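# Place the lid fully onto the upright box

## Task

Set the lid onto the box so it faces the correct way up and is seated completely, crushing neither part, and finish with the box standing upright on the table.

## Robot and tools

Robot: two arms, left_arm and right_arm, mounted on opposite sides of a table. Scene frame: origin at the table centre, table surface at z = +0.020 m, +z up. left_arm's base sits at (-0.010, +0.458, +0.039) m with quat_wxyz (+0.705, 0, 0, -0.709), on the +y side. right_arm's base is at (-0.013, -0.459, +0.039) m with quat_wxyz (+0.712, 0, 0, +0.702). The arm names do not match left or right in the images. Joint ranges (rad): waist -3.054 to 3.054, shoulder 0.000 to 3.142, elbow 0.000 to 2.356, wrist pitch -1.571 to 1.571, wrist yaw -1.571 to 1.571, wrist roll -3.142 to 3.142.

Frames: each arm reports its hand pose, velocities, targets and wrist-camera pose in its own base frame. Fixed cameras and the table use the scene frame. Each gripper's fingers point along its +x axis and close along its y axis. end_effector_position is the midpoint between the fingers, 3 to 4 cm back from the tips; only the last 1.5 cm of each inner finger face is flat.

Row layout (shared by execute_actions and move): one flat list of 14 numbers covering both arms, each in [-1, 1]: dx, dy, dz, rx, ry, rz, opening for left_arm, then those seven for right_arm. Always send all 14, even when one arm is idle. dx..rz are an offset, not a pose: they are measured along that arm's own base axes, starting from that arm's Hand target at the moment the action or move begins. 1.0 equals 0.6 m for dx, dy, dz and 180 degrees for the rotation vector rx, ry, rz; the arm rotates about its Hand target's position. A translation longer than 1.0 may be scaled down along its direction. Repeating an offset moves the arm further. All six pose numbers at 0 re-request the current Hand target. Opening is absolute, not an offset: +1 is fully open (0.080 m), -1 fully closed; empty fingers touch near -0.78. A 0 is a real opening command, so resend the current opening to leave a gripper unchanged. Closing fully takes about 0.6 s or more.

execute_actions(actions, cameras): actions is a list of actions; each action is a table of up to 15 rows, each row one 1/30 s step; a short table repeats its final row to fill 15 steps. Every row within an action counts from that action's starting Hand target, not from the row before. Images are returned only for an empty actions list or when cameras names them (["all"], a list of names, [] for none). Camera names: cam_high, cam_low, cam_left_wrist, cam_right_wrist; an unknown name voids the call.

move(target, speed, blend, opening_speed, grip_force, blocking, cameras): target is a single 14-number row or a list of up to 15 rows, all offsets counted from the same starting Hand targets. The grippers travel in straight lines, finishing together, lasting at least 0.5 s and cut off at 10 s. speed is top path speed in m/s (0.002 to 4.3, default 0.25; rotation up to twice that in rad/s), one value or one per target. blend (m) rounds corners between listed targets; 0 stops at each. opening_speed (0.2 or more, per second on the -1..+1 scale) ramps the fingers. grip_force is the per-pad force cap in newtons, 8 to 34, one value or one per arm; it persists. blocking=false returns after about 0.5 s while the move continues. Paths do not avoid obstacles or the other arm; passing near an arm's own base can flip its shoulder posture, so route around it. The result adds a move: line, e.g. done, off_target, moving, held, blocked or fault, plus limits such as paced (pose clipped) or held (steps withheld). done means within 8 mm and 2 degrees; neither done nor off_target says anything about contact. blocked means the gripper stopped far from its goal and now holds there.

wait(seconds 0 to 10, cameras) lets time pass with the last commands held. stop(cameras) brakes a running move. zoom_image(camera, region=[x0, y0, x1, y1] in pixels, top-left origin, at most 504 by 504) enlarges part of a camera's newest image; all cameras are 672x504. finished_scene(scene) ends the scene irreversibly; scene is the current scene's number, and nothing else should be called in that reply.

Results: end_effector_position (m), end_effector_quat_wxyz and velocities, possibly off by a few cm. Hand target is the last commanded pose after clipping; the gripper often rests short of it, and the next command, even all zeros, asks for it again. Orientation commands are clipped to within 32 degrees of the measured one per step. grip_measured uses the opening scale and may read about 2 mm off; to hold something, command roughly 0.08 below the reading at first contact. "within noise" means an arm's joints are still. Joint torques include the arm's own weight; External joint torques estimate outside loads, with a push toward larger joint values lowering the reading. Tool commands lists current commands.

Avoid: dropping the lid or box, releasing parts while moving, fast impacts, hard pressing, and anything leaving or being left off the table. Keep the grippers, their housings and wrist cameras apart; contact between arms, or one gripper closing on the other's fingers, can end the scene. A wrist camera cable touching things counts as contact. Torque faults (limits in N m: waist 17.8, shoulder 22, elbow 22, wrist pitch 5.8, wrist yaw 5.78, wrist roll 5.42) freeze an arm for 10 s; held weight counts. Pushing toward unreachable poses or staying stretched heats motors (MOTOR HOT, then OVER-TEMPERATURE FAULT). Large jumps in one step can cause OVER-SPEED FAULT. To release a push, command the target back behind the gripper. Objects may get nudged occasionally; check poses after each move.

Each tool is called after ">>>" by a JSON object that holds its "api" and its "payload", one argument or row to a line.

## Session

>>> {"api": "execute_actions", "payload": {
  "actions": []
}}

Scene clock: 0.00 s.
left_arm: end_effector_position=(+0.1449, +0.3551, +0.1457) grip_measured=+1.000 end_effector_quat_wxyz=(+0.748, +0.033, +0.655, +0.101) | right_arm: end_effector_position=(+0.2049, -0.0245, +0.3086) grip_measured=+1.000 end_effector_quat_wxyz=(+0.985, +0.091, -0.086, -0.120)
Joint positions: left_arm=[1.2 1.808 1.56 -1.095 0.043 1.099 0.08] | right_arm=[0.218 0.265 0.443 -0.012 0.47 0.129 0.08]
Joint velocities: within noise
Joint torques (N m): no reading
External joint torques (N m): no reading
Heat: left arm: hottest wrist pitch 33 °C (+0.0 °C/min); right arm: hottest wrist yaw 33 °C (+0.0 °C/min).
Hand target: left_arm +0.1452, +0.3559, +0.1488; +0.749, +0.037, +0.653, +0.104 | right_arm +0.2039, -0.0247, +0.3115; +0.984, +0.093, -0.090, -0.120
Tool commands: left_gripper/opening=+1.0 right_gripper/opening=+1.0

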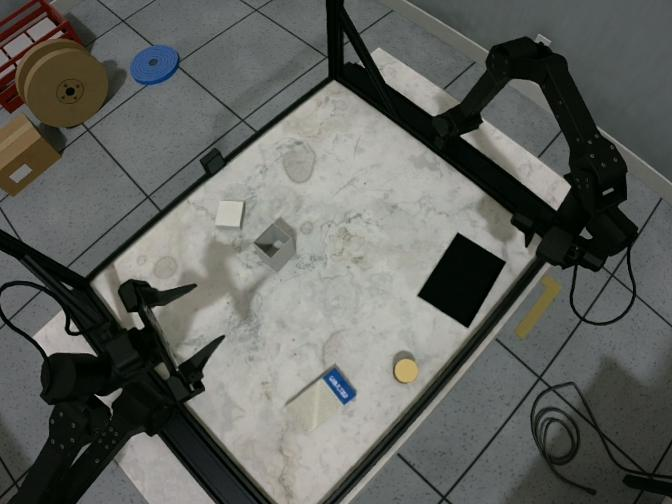

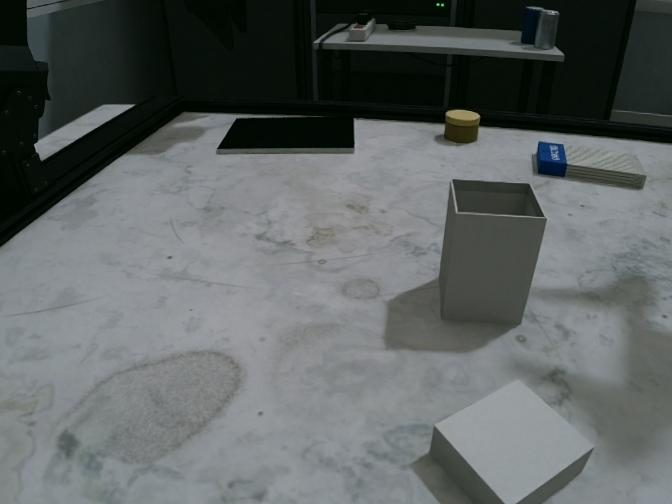

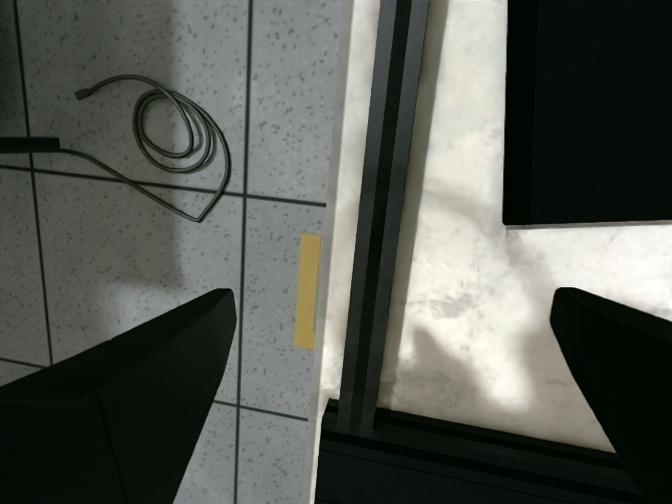

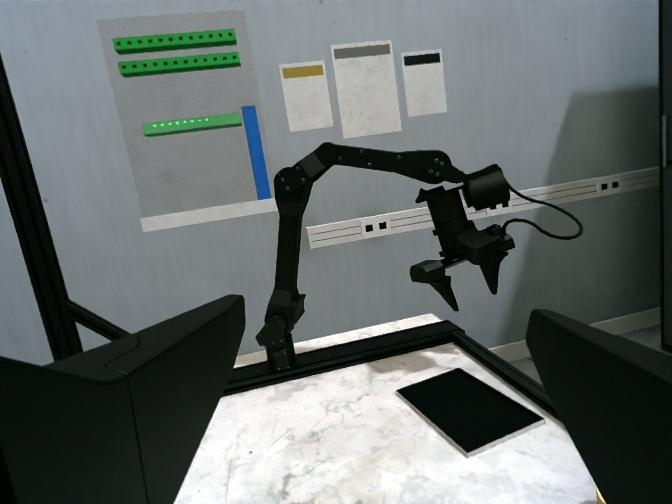

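>>> {"api": "move", "payload": {
  "target": [0,0,0,0,0,0,1,0.227,0.241,0.014,0.0139,0.5526,0.1096,1],
  "speed": 0.45,
  "cameras": ["all"]
}}

Scene clock: 37.43 s.
left_arm: end_effector_position=(+0.1449, +0.3551, +0.1457) grip_measured=+1.000 end_effector_quat_wxyz=(+0.748, +0.033, +0.655, +0.101) | right_arm: end_effector_position=(+0.3387, +0.1199, +0.3170) grip_measured=+1.000 end_effector_quat_wxyz=(+0.831, +0.048, +0.552, +0.047)
Joint positions: left_arm=[1.2 1.808 1.56 -1.095 0.043 1.099 0.08] | right_arm=[0.343 1.761 2.174 -1.563 0.006 0.343 0.08]
Joint torques (N m): left_arm=[0.1 -7.86 5.78 0.95 0.09 0.01] | right_arm=[-0.27 -7.47 7.33 0.95 -0.13 -0.12]
External joint torques (N m): left_arm=[0.08 -0.46 0.09 0.3 0.02 0.02] | right_arm=[-0.26 -1.2 2.4 0 -0.15 -0.11]
Heat: left arm: hottest wrist pitch 34 °C (+1.6 °C/min); right arm: hottest elbow 33 °C (+11.2 °C/min).
Hand target: left_arm +0.1452, +0.3559, +0.1488; +0.749, +0.037, +0.653, +0.104 | right_arm +0.3400, +0.1199, +0.3200; +0.708, +0.001, +0.706, +0.000
Off the commanded pose: left_arm 0.003 m, 1 deg | right_arm 0.003 m, 24 deg.
joint sent to its limit (right arm) — joint 4 (wrist pitch), lower limit. The joint targets are off in orientation, not in position.
move: off_target (right_arm)

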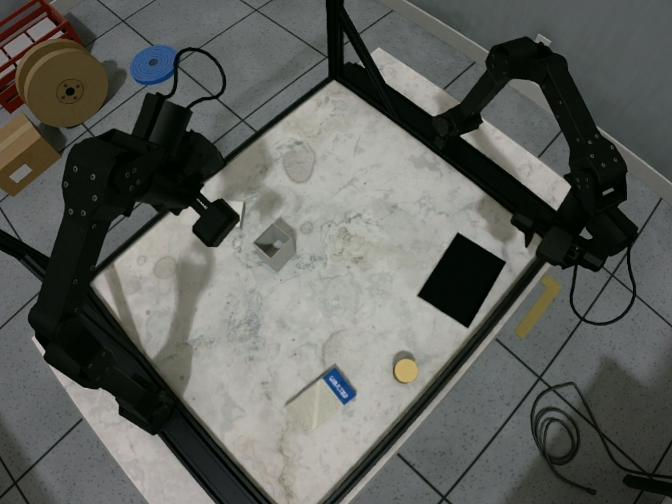

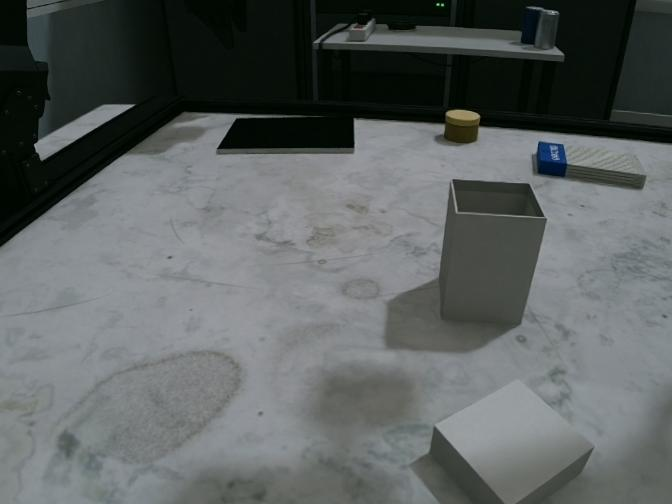

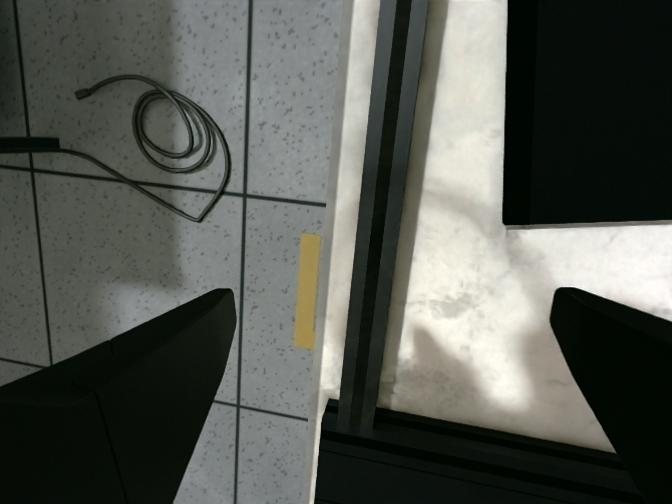

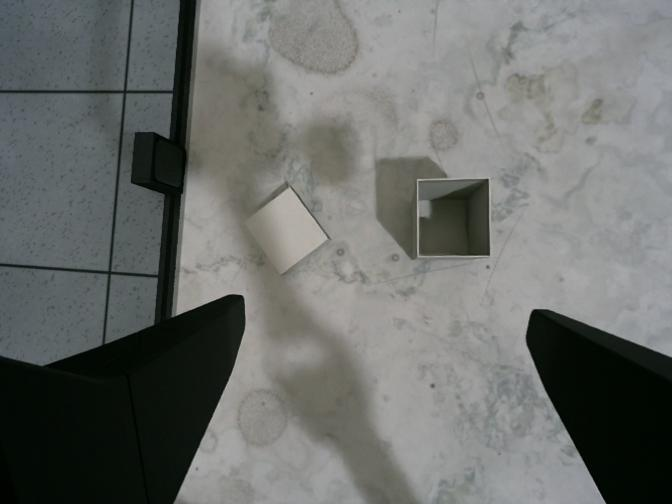

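>>> {"api": "zoom_image", "payload": {
  "camera": "cam_right_wrist",
  "region": [220, 150, 520, 290]
}}

Scaled by 1.680 from the camera's 672x504 image, which has a finer 960x720 frame.

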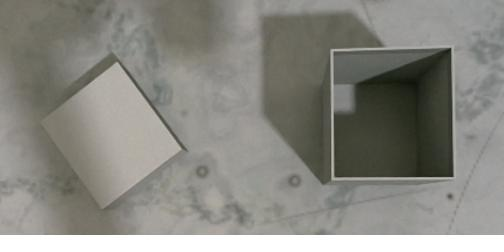

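>>> {"api": "move", "payload": {
  "target": [0,0,0,0,0,0,1,0.067,0.133,-0.167,0,0,0.211,1],
  "speed": 0.3,
  "cameras": ["cam_right_wrist","cam_low"]
}}

Scene clock: 77.97 s.
left_arm: end_effector_position=(+0.1449, +0.3551, +0.1457) grip_measured=+1.000 end_effector_quat_wxyz=(+0.748, +0.033, +0.655, +0.101) | right_arm: end_effector_position=(+0.3787, +0.1987, +0.2171) grip_measured=+1.000 end_effector_quat_wxyz=(+0.731, -0.214, +0.602, +0.239)
Joint positions: left_arm=[1.2 1.808 1.56 -1.095 0.043 1.099 0.08] | right_arm=[0.481 2.116 2.294 -1.563 -0.006 -0.174 0.08]
Joint torques (N m): left_arm=[0 -7.89 5.73 0.97 0.09 -0.01] | right_arm=[0.18 -10.65 7.75 0.56 0.09 -0.12]
External joint torques (N m): left_arm=[-0.06 -0.47 0.04 0.34 0.02 0] | right_arm=[0.21 -1.66 2.51 -0.05 0.1 -0.12]
Heat: left arm: hottest wrist pitch 34 °C (+1.0 °C/min); right arm: hottest elbow 34 °C (+3.0 °C/min).
Hand target: left_arm +0.1452, +0.3559, +0.1488; +0.749, +0.037, +0.653, +0.104 | right_arm +0.3803, +0.1997, +0.2198; +0.670, -0.229, +0.668, +0.230
Off the commanded pose: left_arm 0.003 m, 1 deg | right_arm 0.003 m, 10 deg.
joint sent to its limit (right arm) — joint 4 (wrist pitch), lower limit. The joint targets are off in orientation, not in position.
move: off_target (right_arm)
Images, in order (width x height): cam_low 672x504, cam_right_wrist 672x504.

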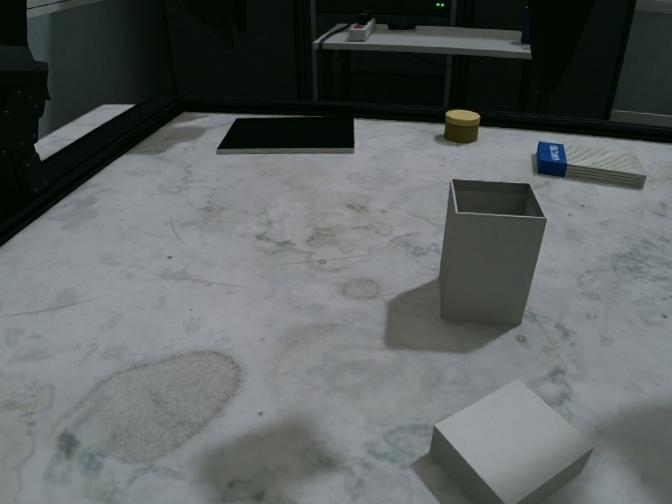

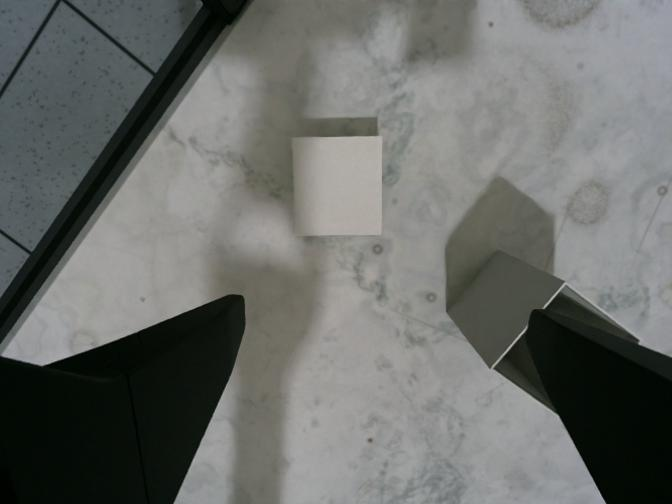

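>>> {"api": "move", "payload": {
  "target": [0,0,0,0,0,0,1,0.028,0.058,-0.167,0,0,0,1],
  "speed": 0.25,
  "cameras": ["cam_right_wrist","cam_low"]
}}

Scene clock: 120.07 s.
left_arm: end_effector_position=(+0.1449, +0.3551, +0.1457) grip_measured=+1.000 end_effector_quat_wxyz=(+0.748, +0.033, +0.655, +0.101) | right_arm: end_effector_position=(+0.3948, +0.2329, +0.1144) grip_measured=+1.000 end_effector_quat_wxyz=(+0.666, -0.231, +0.671, +0.231)
Joint positions: left_arm=[1.2 1.808 1.56 -1.095 0.043 1.099 0.08] | right_arm=[0.532 2.386 2.338 -1.529 -0.002 -0.134 0.08]
Joint torques (N m): left_arm=[0.02 -7.9 5.81 0.97 0.09 0.02] | right_arm=[0.06 -13.31 7.29 0.55 0.03 0.15]
External joint torques (N m): left_arm=[0.03 -0.54 0.16 0.35 0.01 0.03] | right_arm=[0.05 -2.74 1.99 0.23 0.05 0.15]
Heat: left arm: hottest wrist pitch 34 °C (+0.0 °C/min); right arm: hottest shoulder 36 °C (+6.1 °C/min).
Hand target: left_arm +0.1452, +0.3559, +0.1488; +0.749, +0.037, +0.653, +0.104 | right_arm +0.3971, +0.2344, +0.1195; +0.669, -0.229, +0.668, +0.230
Off the commanded pose: left_arm 0.003 m, 1 deg | right_arm 0.006 m, 1 deg.
joint sent to its limit (right arm) — joint 3 (elbow), upper limit, where the elbow is as straight as it goes. The joint targets still meet the commanded pose.
move: done
Images, in order (width x height): cam_low 672x504, cam_right_wrist 672x504.

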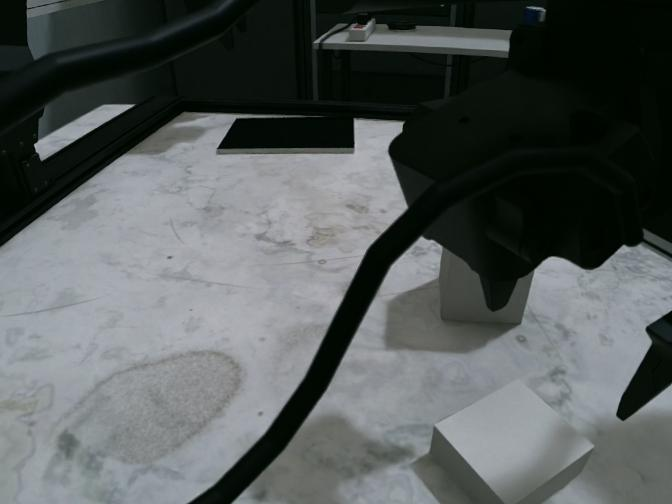

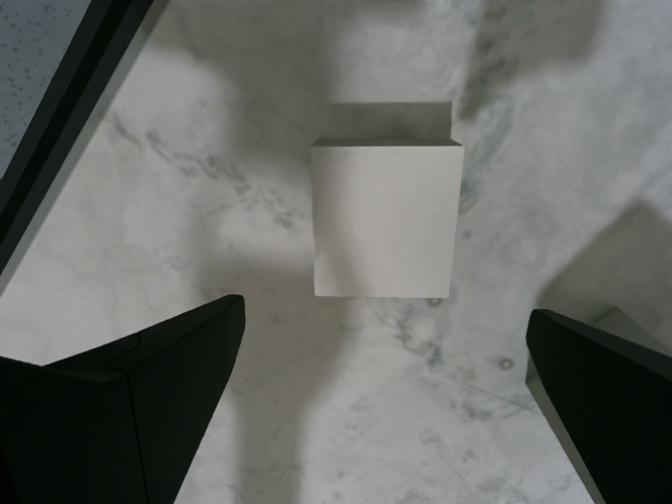

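>>> {"api": "move", "payload": {
  "target": [0,0,0,0,0,0,1,0.0066,0.005,-0.134,0,0,0,0.5],
  "speed": 0.15,
  "cameras": ["cam_right_wrist","cam_low"]
}}

Scene clock: 144.10 s.
left_arm: end_effector_position=(+0.1449, +0.3551, +0.1457) grip_measured=+1.000 end_effector_quat_wxyz=(+0.748, +0.033, +0.655, +0.101) | right_arm: end_effector_position=(+0.4054, +0.2381, +0.0509) grip_measured=+0.503 end_effector_quat_wxyz=(+0.679, -0.230, +0.657, +0.231)
Joint positions: left_arm=[1.2 1.808 1.56 -1.095 0.043 1.099 0.08] | right_arm=[0.533 2.384 2.08 -1.236 0.004 -0.131 0.058]
Joint torques (N m): left_arm=[0 -7.91 5.79 1 0.06 0.02] | right_arm=[0.23 -10.85 4.11 0.88 -0.13 0.11]
External joint torques (N m): left_arm=[0.04 -0.59 0.13 0.36 -0.02 0.03] | right_arm=[0.26 -0.14 -1.34 0.51 -0.12 0.11]
Heat: left arm: hottest wrist pitch 34 °C (+0.0 °C/min); right arm: hottest shoulder 43 °C (+11.2 °C/min).
Hand target: left_arm +0.1452, +0.3559, +0.1488; +0.749, +0.037, +0.653, +0.104 | right_arm +0.4010, +0.2374, +0.0391; +0.669, -0.229, +0.668, +0.230
Off the commanded pose: left_arm 0.003 m, 1 deg | right_arm 0.013 m, 2 deg.
move: off_target (right_arm)
Images, in order (width x height): cam_low 672x504, cam_right_wrist 672x504.

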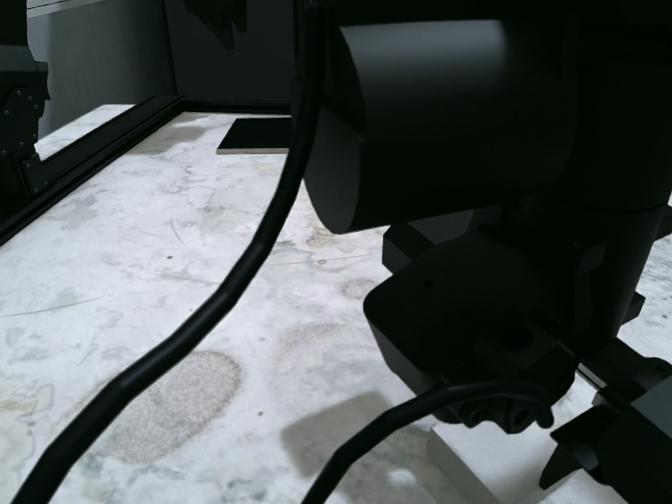

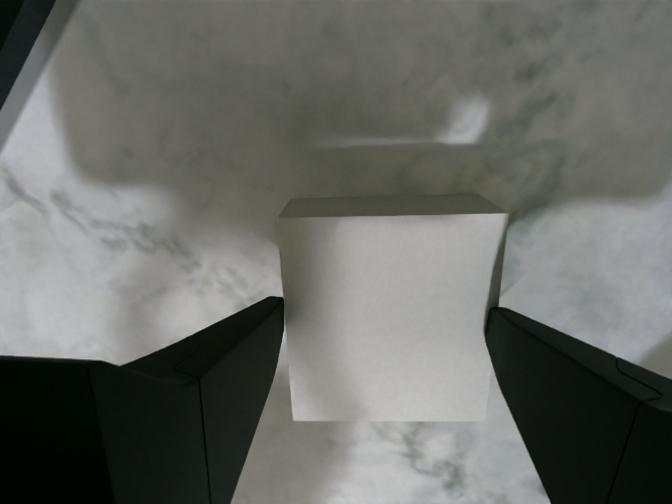

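>>> {"api": "move", "payload": {
  "target": [
    [0,0,0,0,0,0,1,0,0,0.05,0,0,0,1],
    [0,0,0,0,0,0,1,0,0,0.05,0,0,0,1]
  ],
  "speed": 0.1,
  "cameras": ["cam_right_wrist"]
}}

Scene clock: 158.37 s.
left_arm: end_effector_position=(+0.1449, +0.3551, +0.1457) grip_measured=+1.000 end_effector_quat_wxyz=(+0.748, +0.033, +0.655, +0.101) | right_arm: end_effector_position=(+0.3995, +0.2351, +0.0661) grip_measured=+0.997 end_effector_quat_wxyz=(+0.666, -0.232, +0.671, +0.229)
Joint positions: left_arm=[1.2 1.808 1.56 -1.095 0.043 1.099 0.08] | right_arm=[0.533 2.391 2.153 -1.341 0.004 -0.131 0.08]
Joint torques (N m): left_arm=[0 -7.94 5.78 0.97 0.09 -0.01] | right_arm=[0.06 -12.55 7.71 0.17 -0.13 0.11]
External joint torques (N m): left_arm=[-0.02 -0.54 0.1 0.33 0.02 0] | right_arm=[0.22 -1.9 2.34 -0.13 -0.13 0.11]
Heat: left arm: hottest shoulder 34 °C (+1.0 °C/min); right arm: hottest shoulder 45 °C (+11.1 °C/min).
Hand target: left_arm +0.1452, +0.3559, +0.1488; +0.749, +0.037, +0.653, +0.104 | right_arm +0.4010, +0.2375, +0.0690; +0.669, -0.229, +0.668, +0.230
Off the commanded pose: left_arm 0.003 m, 1 deg | right_arm 0.004 m, 1 deg.
move: done
Images, in order (width x height): cam_right_wrist 672x504.

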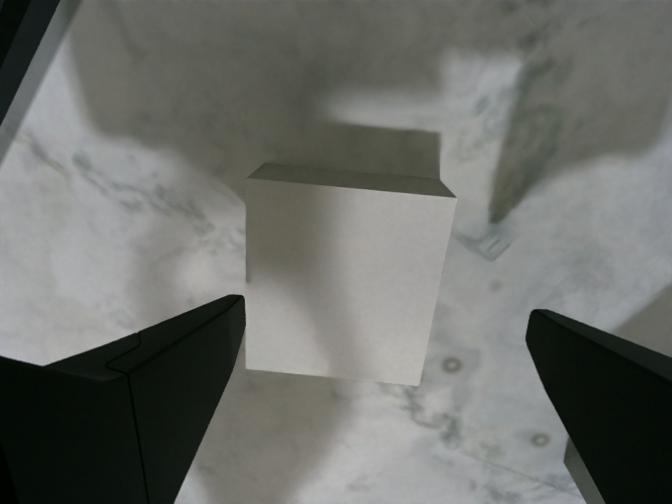

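>>> {"api": "move", "payload": {
  "target": [
    [0,0,0,0,0,0,1,-0.0123,0.019,0,0,0,-0.023,1],
    [0,0,0,0,0,0,1,-0.0123,0.019,-0.055,0,0,-0.023,1]
  ],
  "speed": 0.1,
  "cameras": ["cam_right_wrist","cam_low"]
}}

Scene clock: 171.47 s.
left_arm: end_effector_position=(+0.1449, +0.3551, +0.1457) grip_measured=+1.000 end_effector_quat_wxyz=(+0.748, +0.033, +0.655, +0.101) | right_arm: end_effector_position=(+0.3953, +0.2482, +0.0398) grip_measured=+0.997 end_effector_quat_wxyz=(+0.680, -0.207, +0.673, +0.206)
Joint positions: left_arm=[1.2 1.808 1.56 -1.095 0.043 1.099 0.08] | right_arm=[0.562 2.394 2.055 -1.222 0.004 -0.031 0.08]
Joint torques (N m): left_arm=[-0.02 -7.8 5.8 0.97 0.12 0.03] | right_arm=[0.03 -12.15 5.56 0.66 -0.13 0.14]
External joint torques (N m): left_arm=[-0.03 -0.46 0.12 0.32 0.04 0.04] | right_arm=[0.13 -1.38 0.11 0.32 -0.13 0.14]
Heat: left arm: hottest shoulder 34 °C (+1.0 °C/min); right arm: hottest shoulder 44 °C (+9.1 °C/min).
Hand target: left_arm +0.1452, +0.3559, +0.1488; +0.749, +0.037, +0.653, +0.104 | right_arm +0.3937, +0.2488, +0.0361; +0.677, -0.205, +0.676, +0.206
Off the commanded pose: left_arm 0.003 m, 1 deg | right_arm 0.004 m, 1 deg.
move: done
Images, in order (width x height): cam_low 672x504, cam_right_wrist 672x504.

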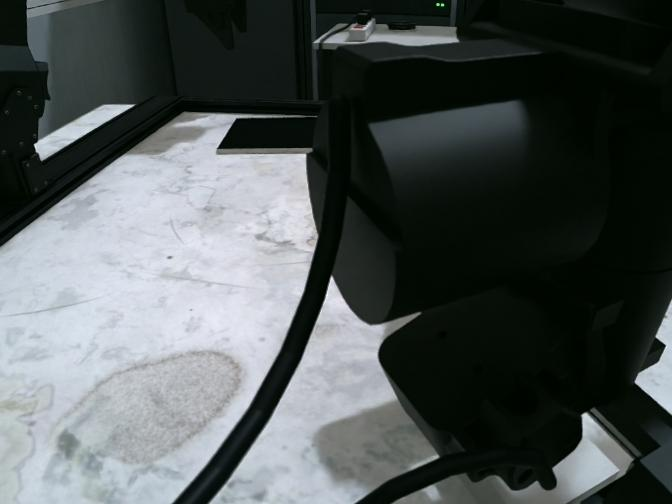

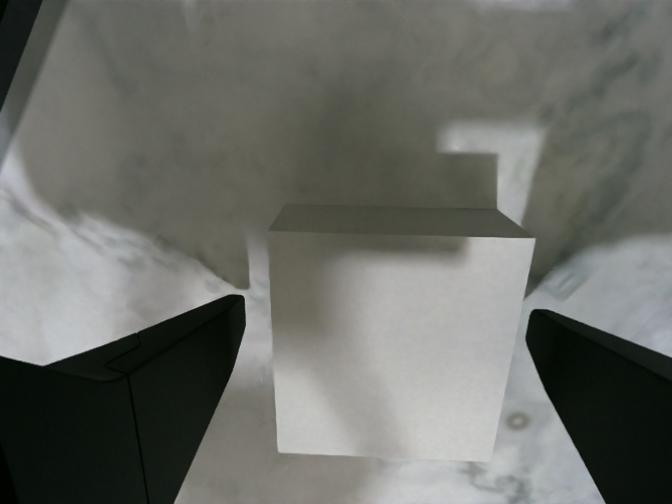

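>>> {"api": "move", "payload": {
  "target": [
    [0,0,0,0,0,0,1,0,0,-0.012,0,0,0,1],
    [0,0,0,0,0,0,1,0,0,-0.012,0,0,0,0.35]
  ],
  "speed": 0.1,
  "grip_force": 10,
  "opening_speed": 0.6,
  "cameras": ["cam_right_wrist"]
}}

Scene clock: 185.30 s.
left_arm: end_effector_position=(+0.1449, +0.3551, +0.1457) grip_measured=+1.000 end_effector_quat_wxyz=(+0.748, +0.033, +0.655, +0.101) | right_arm: end_effector_position=(+0.3955, +0.2484, +0.0336) grip_measured=+0.536 end_effector_quat_wxyz=(+0.681, -0.207, +0.672, +0.206)
Joint positions: left_arm=[1.2 1.808 1.56 -1.095 0.043 1.099 0.08] | right_arm=[0.562 2.396 2.034 -1.196 0.004 -0.031 0.059]
Joint torques (N m): left_arm=[0.03 -8.03 5.75 0.98 0.08 0.01] | right_arm=[0.09 -12.07 5.6 0.63 -0.14 0.15]
External joint torques (N m): left_arm=[-0.03 -0.73 0.12 0.35 0.01 0.01] | right_arm=[0.11 -1.42 0.26 0.3 -0.14 0.15]
Heat: left arm: hottest shoulder 34 °C (+1.0 °C/min); right arm: hottest shoulder 49 °C (+11.1 °C/min).
Hand target: left_arm +0.1452, +0.3559, +0.1488; +0.749, +0.037, +0.653, +0.104 | right_arm +0.3937, +0.2488, +0.0288; +0.677, -0.205, +0.676, +0.206
Off the commanded pose: left_arm 0.003 m, 1 deg | right_arm 0.005 m, 1 deg.
grip_force (N): 10, 10
move: done
Images, in order (width x height): cam_right_wrist 672x504.

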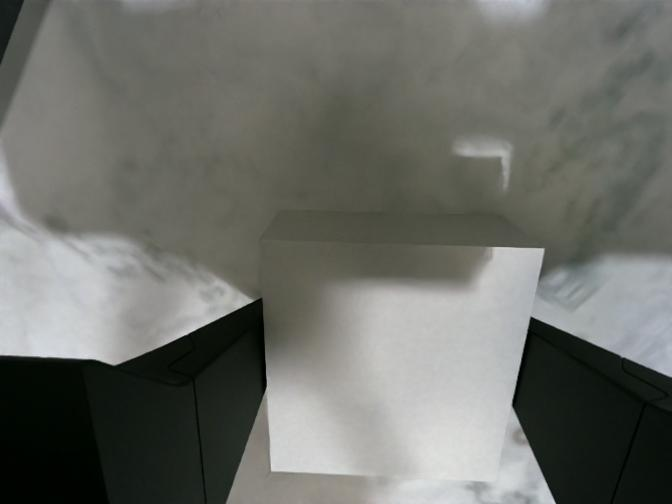

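>>> {"api": "move", "payload": {
  "target": [
    [0,0,0,0,0,0,1,0,0,0.258,0,0,0,0.35],
    [0,0,0,0,0,0,1,-0.031,-0.165,0.258,0,0,-0.187,0.35]
  ],
  "speed": 0.2,
  "blend": 0.03,
  "cameras": ["all"]
}}

Scene clock: 220.00 s.
left_arm: end_effector_position=(+0.1449, +0.3551, +0.1457) grip_measured=+1.000 end_effector_quat_wxyz=(+0.748, +0.033, +0.655, +0.101) | right_arm: end_effector_position=(+0.3774, +0.1505, +0.1776) grip_measured=+0.536 end_effector_quat_wxyz=(+0.718, +0.000, +0.696, +0.006)
Joint positions: left_arm=[1.2 1.808 1.56 -1.095 0.043 1.099 0.08] | right_arm=[0.381 2.112 2.136 -1.563 0.003 0.373 0.059]
Joint torques (N m): left_arm=[0.03 -7.89 5.88 0.98 0.06 0] | right_arm=[0.12 -13.29 5.6 0.33 -0.1 0.2]
External joint torques (N m): left_arm=[0.03 -0.66 0.27 0.33 -0.01 0.01] | right_arm=[0.14 -4.29 0.34 -0.03 -0.12 0.2]
Heat: left arm: hottest shoulder 34 °C (+0.0 °C/min); right arm: hottest shoulder 47 °C (+2.0 °C/min).
Hand target: left_arm +0.1452, +0.3559, +0.1488; +0.749, +0.037, +0.653, +0.104 | right_arm +0.3750, +0.1498, +0.1836; +0.708, -0.001, +0.706, +0.001
Off the commanded pose: left_arm 0.003 m, 1 deg | right_arm 0.007 m, 2 deg.
joint sent to its limit (right arm) — joint 4 (wrist pitch), lower limit. The joint targets still meet the commanded pose.
grip_force (N): 10, 10
move: done

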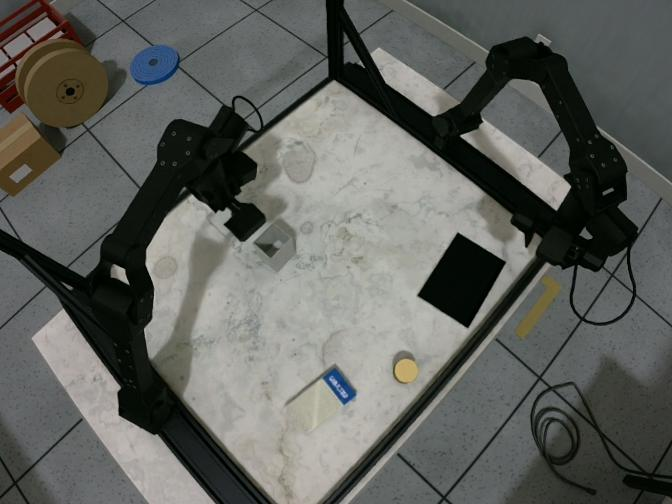

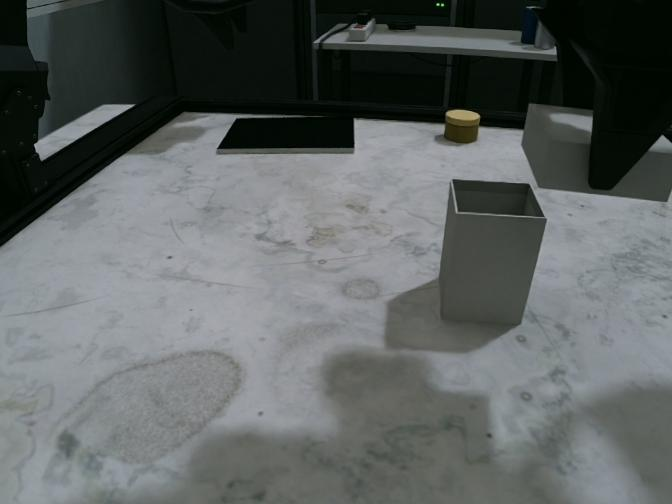

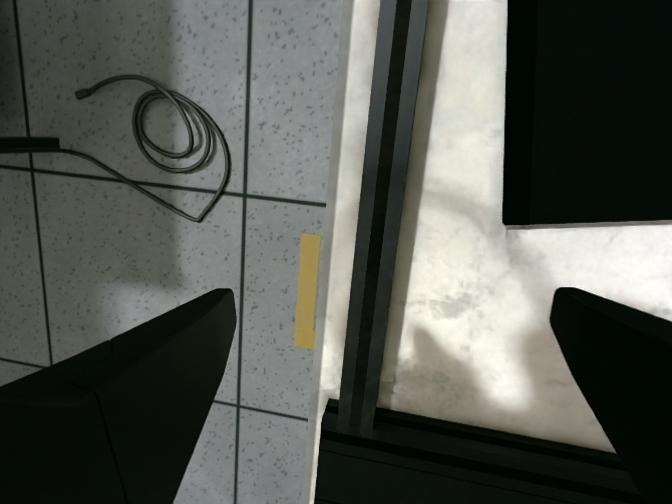

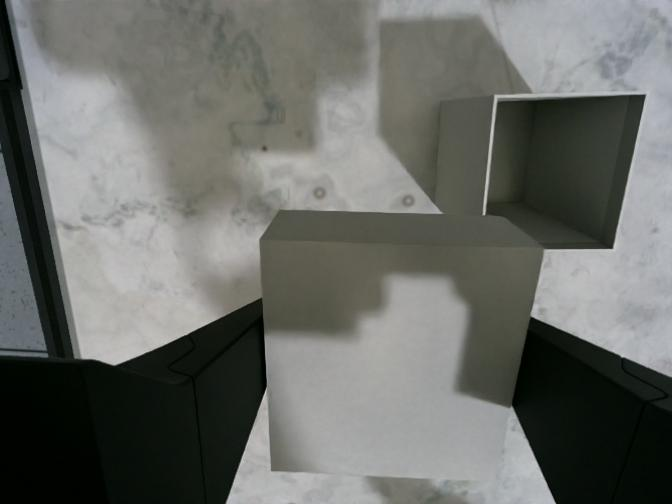

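>>> {"api": "move", "payload": {
  "target": [0,0,0,0,0,0,1,0.052,-0.1255,-0.056,0,0,0.0175,0.35],
  "speed": 0.15,
  "cameras": ["cam_high","cam_low","cam_right_wrist"]
}}

>>> {"api": "zoom_image", "payload": {
  "camera": "cam_low",
  "region": [380, 80, 600, 340]
}}

>>> {"api": "zoom_image", "payload": {
  "camera": "cam_high",
  "region": [200, 170, 360, 290]
}}

Scene clock: 282.00 s.
left_arm: end_effector_position=(+0.1449, +0.3551, +0.1457) grip_measured=+1.000 end_effector_quat_wxyz=(+0.748, +0.033, +0.655, +0.101) | right_arm: end_effector_position=(+0.4061, +0.0735, +0.1524) grip_measured=+0.536 end_effector_quat_wxyz=(+0.709, -0.018, +0.705, +0.018)
Joint positions: left_arm=[1.2 1.808 1.56 -1.095 0.043 1.099 0.08] | right_arm=[0.18 2.144 2.084 -1.505 0.002 0.129 0.059]
Joint torques (N m): left_arm=[-0.01 -7.85 5.79 0.99 0.07 0] | right_arm=[-0.03 -10.65 5.91 0.64 -0.08 -0.14]
External joint torques (N m): left_arm=[-0.02 -0.45 0.05 0.32 0 0.01] | right_arm=[-0.07 -1.51 0.64 0.3 -0.08 -0.13]
Heat: left arm: hottest shoulder 35 °C (+1.0 °C/min); right arm: hottest shoulder 58 °C (+10.0 °C/min). Fold the right arm in close to its base, or ease its load, before you think long.
Hand target: left_arm +0.1452, +0.3559, +0.1488; +0.749, +0.037, +0.653, +0.104 | right_arm +0.4063, +0.0746, +0.1501; +0.708, -0.020, +0.706, +0.021
Off the commanded pose: left_arm 0.003 m, 1 deg | right_arm 0.003 m, 0 deg.
MOTOR HOT: joint 2 (shoulder) of the right arm reports 58 °C; the controller stops that arm at 95 °C. To cool a motor, set the load down, stop pushing, or move to a pose that needs little force.
grip_force (N): 10, 10
move: done
Images, in order (width x height): cam_high 672x504, cam_low 672x504, cam_right_wrist 672x504.

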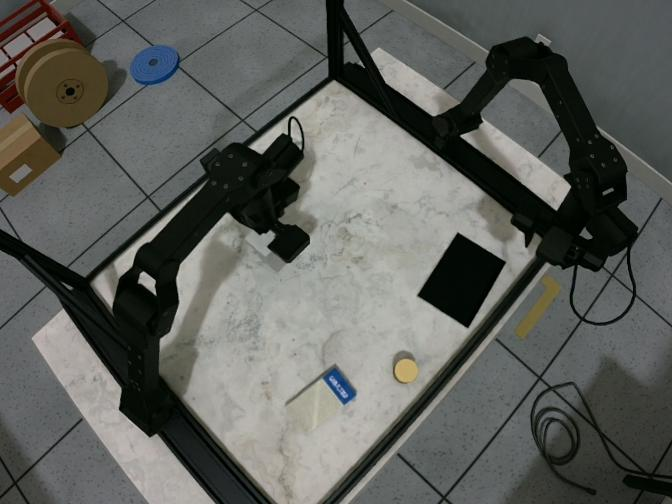

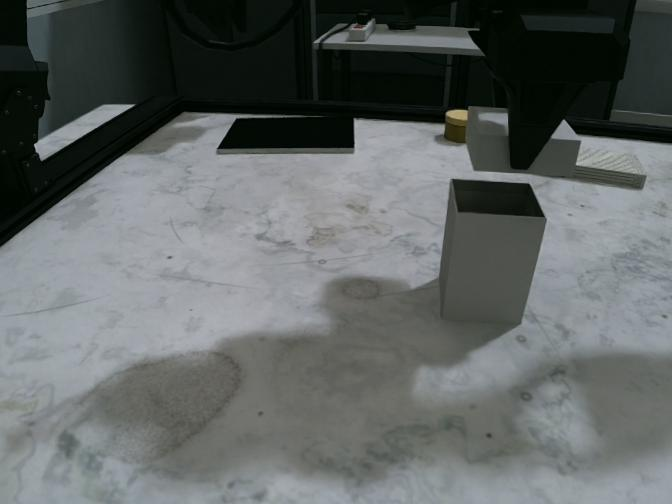

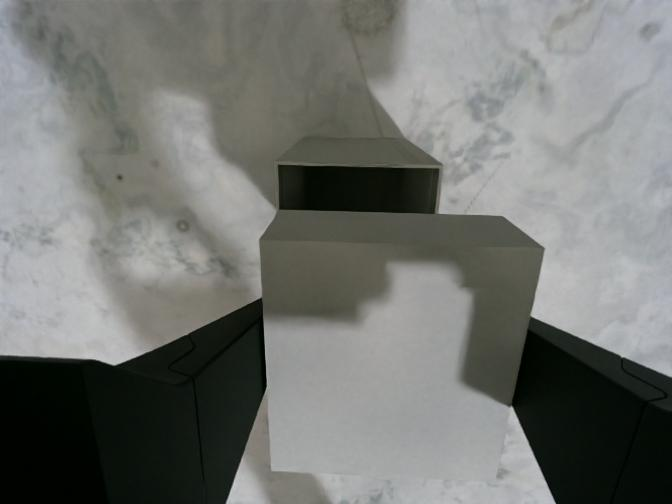

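Scaled by 1.938 from the camera's 672x504 image, which has a finer 960x720 frame.

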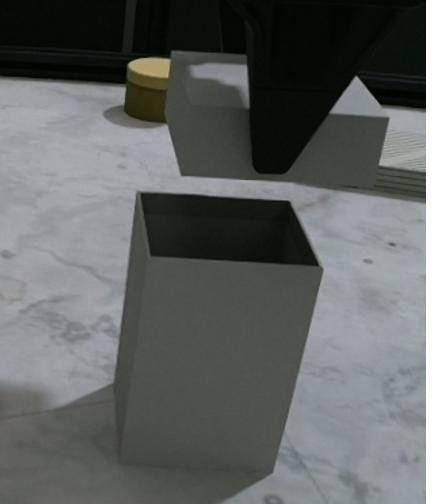

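Scaled by 3.150 from the camera's 672x504 image, which has a finer 960x720 frame.

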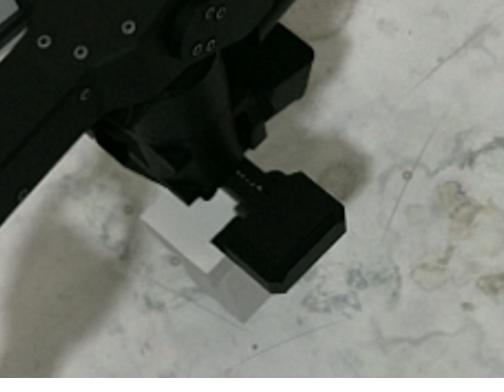

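>>> {"api": "move", "payload": {
  "target": [0,0,0,0,0,0,1,0.015,0.0103,-0.04,0,0,0.002,0.35],
  "speed": 0.08,
  "cameras": ["cam_low","cam_right_wrist"]
}}

>>> {"api": "zoom_image", "payload": {
  "camera": "cam_low",
  "region": [400, 100, 600, 240]
}}

Scene clock: 320.77 s.
left_arm: end_effector_position=(+0.1449, +0.3551, +0.1457) grip_measured=+1.000 end_effector_quat_wxyz=(+0.748, +0.033, +0.655, +0.101) | right_arm: end_effector_position=(+0.4156, +0.0793, +0.1292) grip_measured=+0.536 end_effector_quat_wxyz=(+0.710, -0.022, +0.704, +0.021)
Joint positions: left_arm=[1.2 1.808 1.56 -1.095 0.043 1.099 0.08] | right_arm=[0.189 2.177 2.044 -1.429 0.002 0.129 0.059]
Joint torques (N m): left_arm=[-0.04 -7.9 5.84 1 0.09 -0.01] | right_arm=[0.3 -11.08 5.61 0.65 -0.08 0.02]
External joint torques (N m): left_arm=[-0.13 -0.5 0.15 0.35 0.03 0] | right_arm=[0.4 -1.6 0.24 0.31 -0.1 0.02]
Heat: left arm: hottest elbow 36 °C (+1.0 °C/min); right arm: hottest shoulder 50 °C (-6.0 °C/min). Fold the right arm in close to its base, or ease its load, before you think long.
Hand target: left_arm +0.1452, +0.3559, +0.1488; +0.749, +0.037, +0.653, +0.104 | right_arm +0.4153, +0.0808, +0.1261; +0.708, -0.022, +0.706, +0.023
Off the commanded pose: left_arm 0.003 m, 1 deg | right_arm 0.003 m, 0 deg.
MOTOR HOT: still on. Joint 2 (shoulder) of the right arm reports 50 °C.
grip_force (N): 10, 10
move: done
Images, in order (width x height): cam_low 672x504, cam_right_wrist 672x504.

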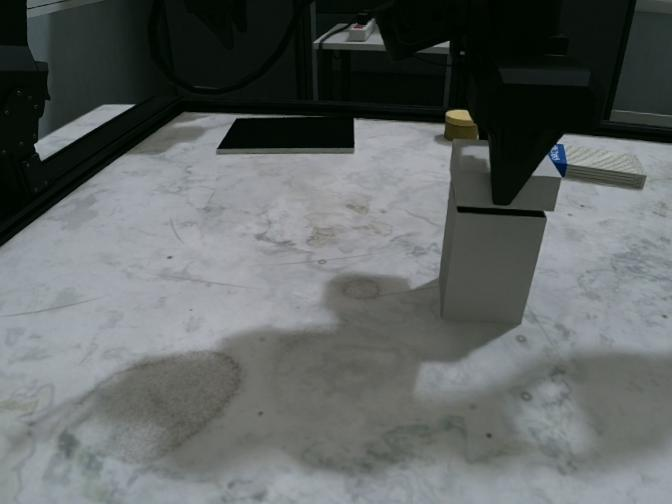

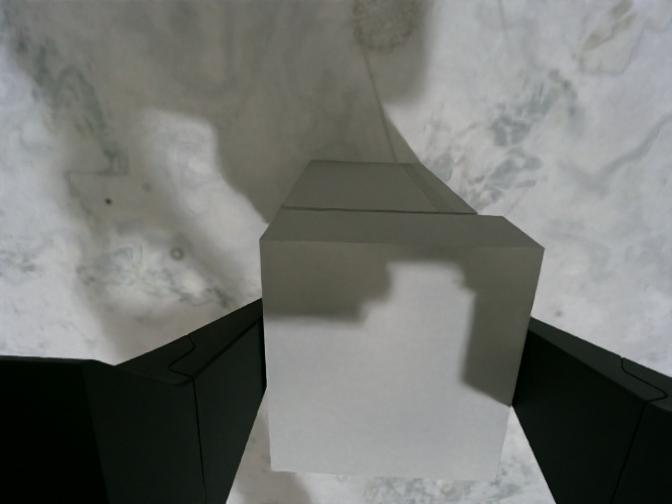

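Scaled by 2.520 from the camera's 672x504 image, which has a finer 960x720 frame.

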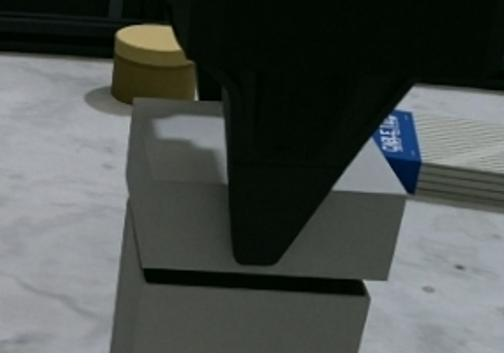

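>>> {"api": "zoom_image", "payload": {
  "camera": "cam_right_wrist",
  "region": [240, 140, 560, 260]
}}

Scaled by 1.575 from the camera's 672x504 image, which has a finer 960x720 frame.

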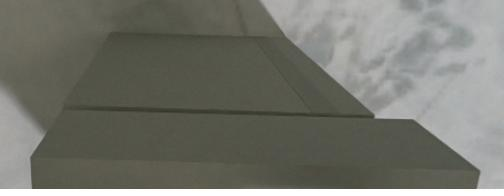

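>>> {"api": "move", "payload": {
  "target": [
    [0,0,0,0,0,0,1,0.0027,0.0042,0.005,0,0,0,0.35],
    [0,0,0,0,0,0,1,0.0027,0.0042,-0.007,0,0,0,0.35]
  ],
  "speed": 0.05,
  "cameras": ["cam_low","cam_right_wrist"]
}}

>>> {"api": "zoom_image", "payload": {
  "camera": "cam_low",
  "region": [420, 130, 580, 240]
}}

>>> {"api": "zoom_image", "payload": {
  "camera": "cam_right_wrist",
  "region": [240, 140, 560, 260]
}}

Scene clock: 347.43 s.
left_arm: end_effector_position=(+0.1449, +0.3551, +0.1457) grip_measured=+1.000 end_effector_quat_wxyz=(+0.748, +0.033, +0.655, +0.101) | right_arm: end_effector_position=(+0.4176, +0.0816, +0.1248) grip_measured=+0.536 end_effector_quat_wxyz=(+0.710, -0.023, +0.704, +0.023)
Joint positions: left_arm=[1.2 1.808 1.56 -1.095 0.043 1.099 0.08] | right_arm=[0.194 2.187 2.042 -1.417 0.002 0.129 0.059]
Joint torques (N m): left_arm=[-0.02 -7.98 5.76 0.97 0.09 0] | right_arm=[0.12 -11.13 5.5 0.63 -0.1 0.15]
External joint torques (N m): left_arm=[0.01 -0.67 0.13 0.34 0.02 0.01] | right_arm=[0.07 -1.54 0.1 0.29 -0.1 0.15]
Heat: left arm: hottest shoulder 36 °C (+1.0 °C/min); right arm: hottest shoulder 49 °C (-7.1 °C/min). Fold the right arm in close to its base, or ease its load, before you think long.
Hand target: left_arm +0.1452, +0.3559, +0.1488; +0.749, +0.037, +0.653, +0.104 | right_arm +0.4169, +0.0832, +0.1218; +0.708, -0.022, +0.706, +0.023
Off the commanded pose: left_arm 0.003 m, 1 deg | right_arm 0.003 m, 0 deg.
MOTOR HOT: still on. Joint 2 (shoulder) of the right arm reports 49 °C.
grip_force (N): 10, 10
move: done
Images, in order (width x height): cam_low 672x504, cam_right_wrist 672x504.

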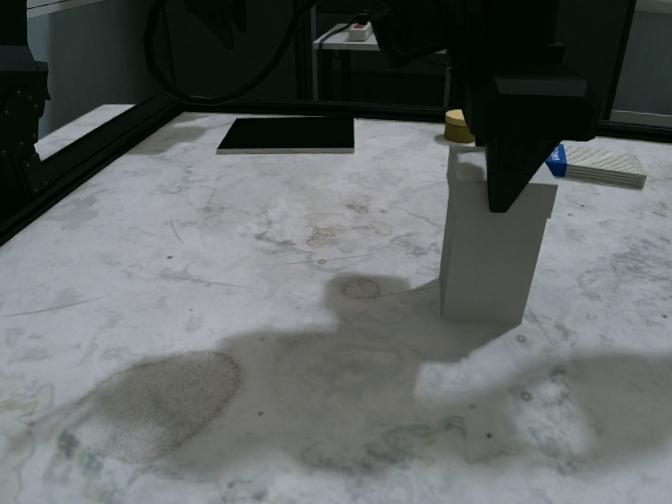

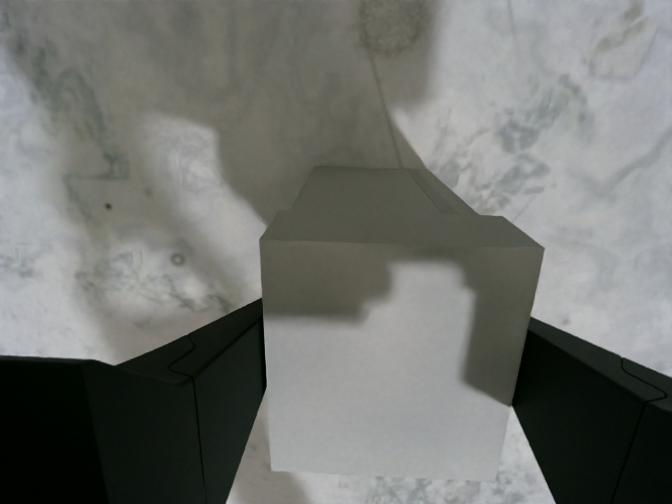

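Scaled by 3.150 from the camera's 672x504 image, which has a finer 960x720 frame.

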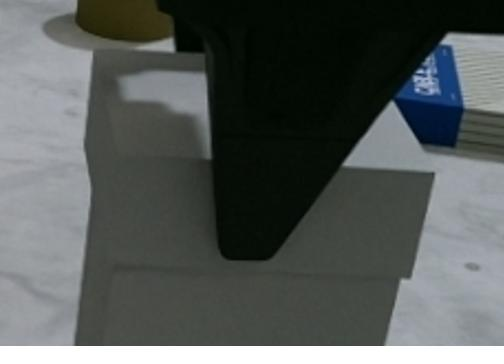

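Scaled by 1.575 from the camera's 672x504 image, which has a finer 960x720 frame.

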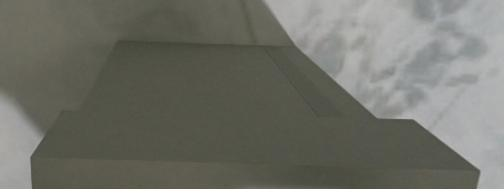

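>>> {"api": "move", "payload": {
  "target": [
    [0,0,0,0,0,0,1,0,0.0022,0,0,0,0,0.35],
    [0,0,0,0,0,0,1,0,0.0022,-0.02,0,0,0,0.35]
  ],
  "speed": 0.05,
  "cameras": ["cam_low","cam_right_wrist"]
}}

>>> {"api": "zoom_image", "payload": {
  "camera": "cam_low",
  "region": [420, 130, 580, 240]
}}

>>> {"api": "zoom_image", "payload": {
  "camera": "cam_right_wrist",
  "region": [240, 140, 560, 260]
}}

Scene clock: 362.20 s.
left_arm: end_effector_position=(+0.1449, +0.3551, +0.1457) grip_measured=+1.000 end_effector_quat_wxyz=(+0.748, +0.033, +0.655, +0.101) | right_arm: end_effector_position=(+0.4179, +0.0830, +0.1125) grip_measured=+0.536 end_effector_quat_wxyz=(+0.709, -0.023, +0.704, +0.023)
Joint positions: left_arm=[1.2 1.808 1.56 -1.095 0.043 1.099 0.08] | right_arm=[0.197 2.187 1.993 -1.37 0.002 0.132 0.059]
Joint torques (N m): left_arm=[0.02 -7.83 5.8 0.95 0.09 -0.02] | right_arm=[0.2 -11.38 5.19 0.72 -0.07 0.14]
External joint torques (N m): left_arm=[0.02 -0.48 0.14 0.31 0.01 -0.01] | right_arm=[0.08 -1.86 -0.19 0.38 -0.07 0.14]
Heat: left arm: hottest shoulder 36 °C (+1.0 °C/min); right arm: hottest shoulder 53 °C (+1.0 °C/min). Fold the right arm in close to its base, or ease its load, before you think long.
Hand target: left_arm +0.1452, +0.3559, +0.1488; +0.749, +0.037, +0.653, +0.104 | right_arm +0.4169, +0.0845, +0.1098; +0.708, -0.022, +0.706, +0.023
Off the commanded pose: left_arm 0.003 m, 1 deg | right_arm 0.003 m, 0 deg.
MOTOR HOT: still on. Joint 2 (shoulder) of the right arm reports 53 °C.
grip_force (N): 10, 10
move: done
Images, in order (width x height): cam_low 672x504, cam_right_wrist 672x504.

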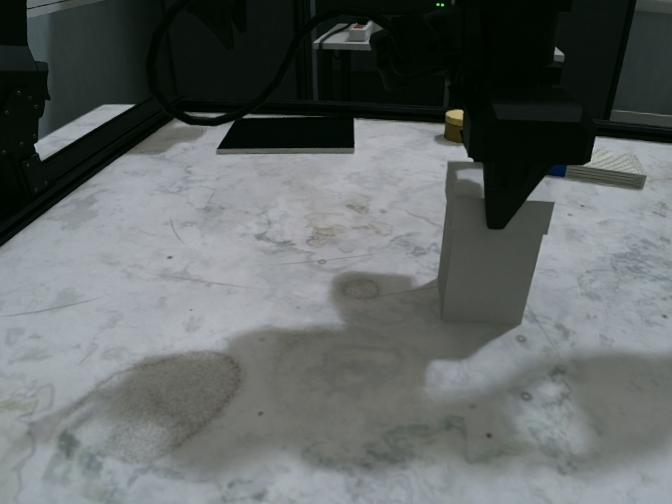

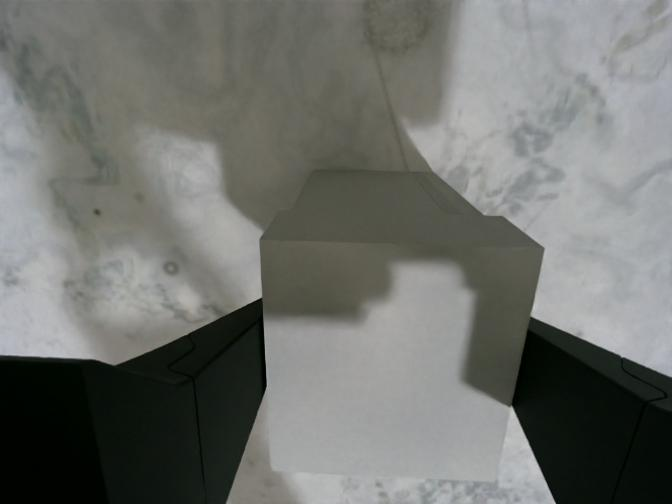

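Scaled by 3.150 from the camera's 672x504 image, which has a finer 960x720 frame.

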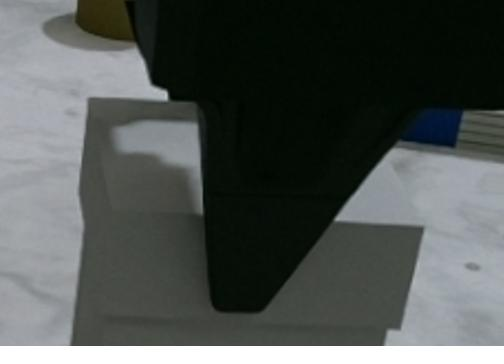

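Scaled by 1.575 from the camera's 672x504 image, which has a finer 960x720 frame.

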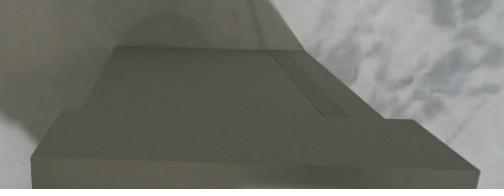

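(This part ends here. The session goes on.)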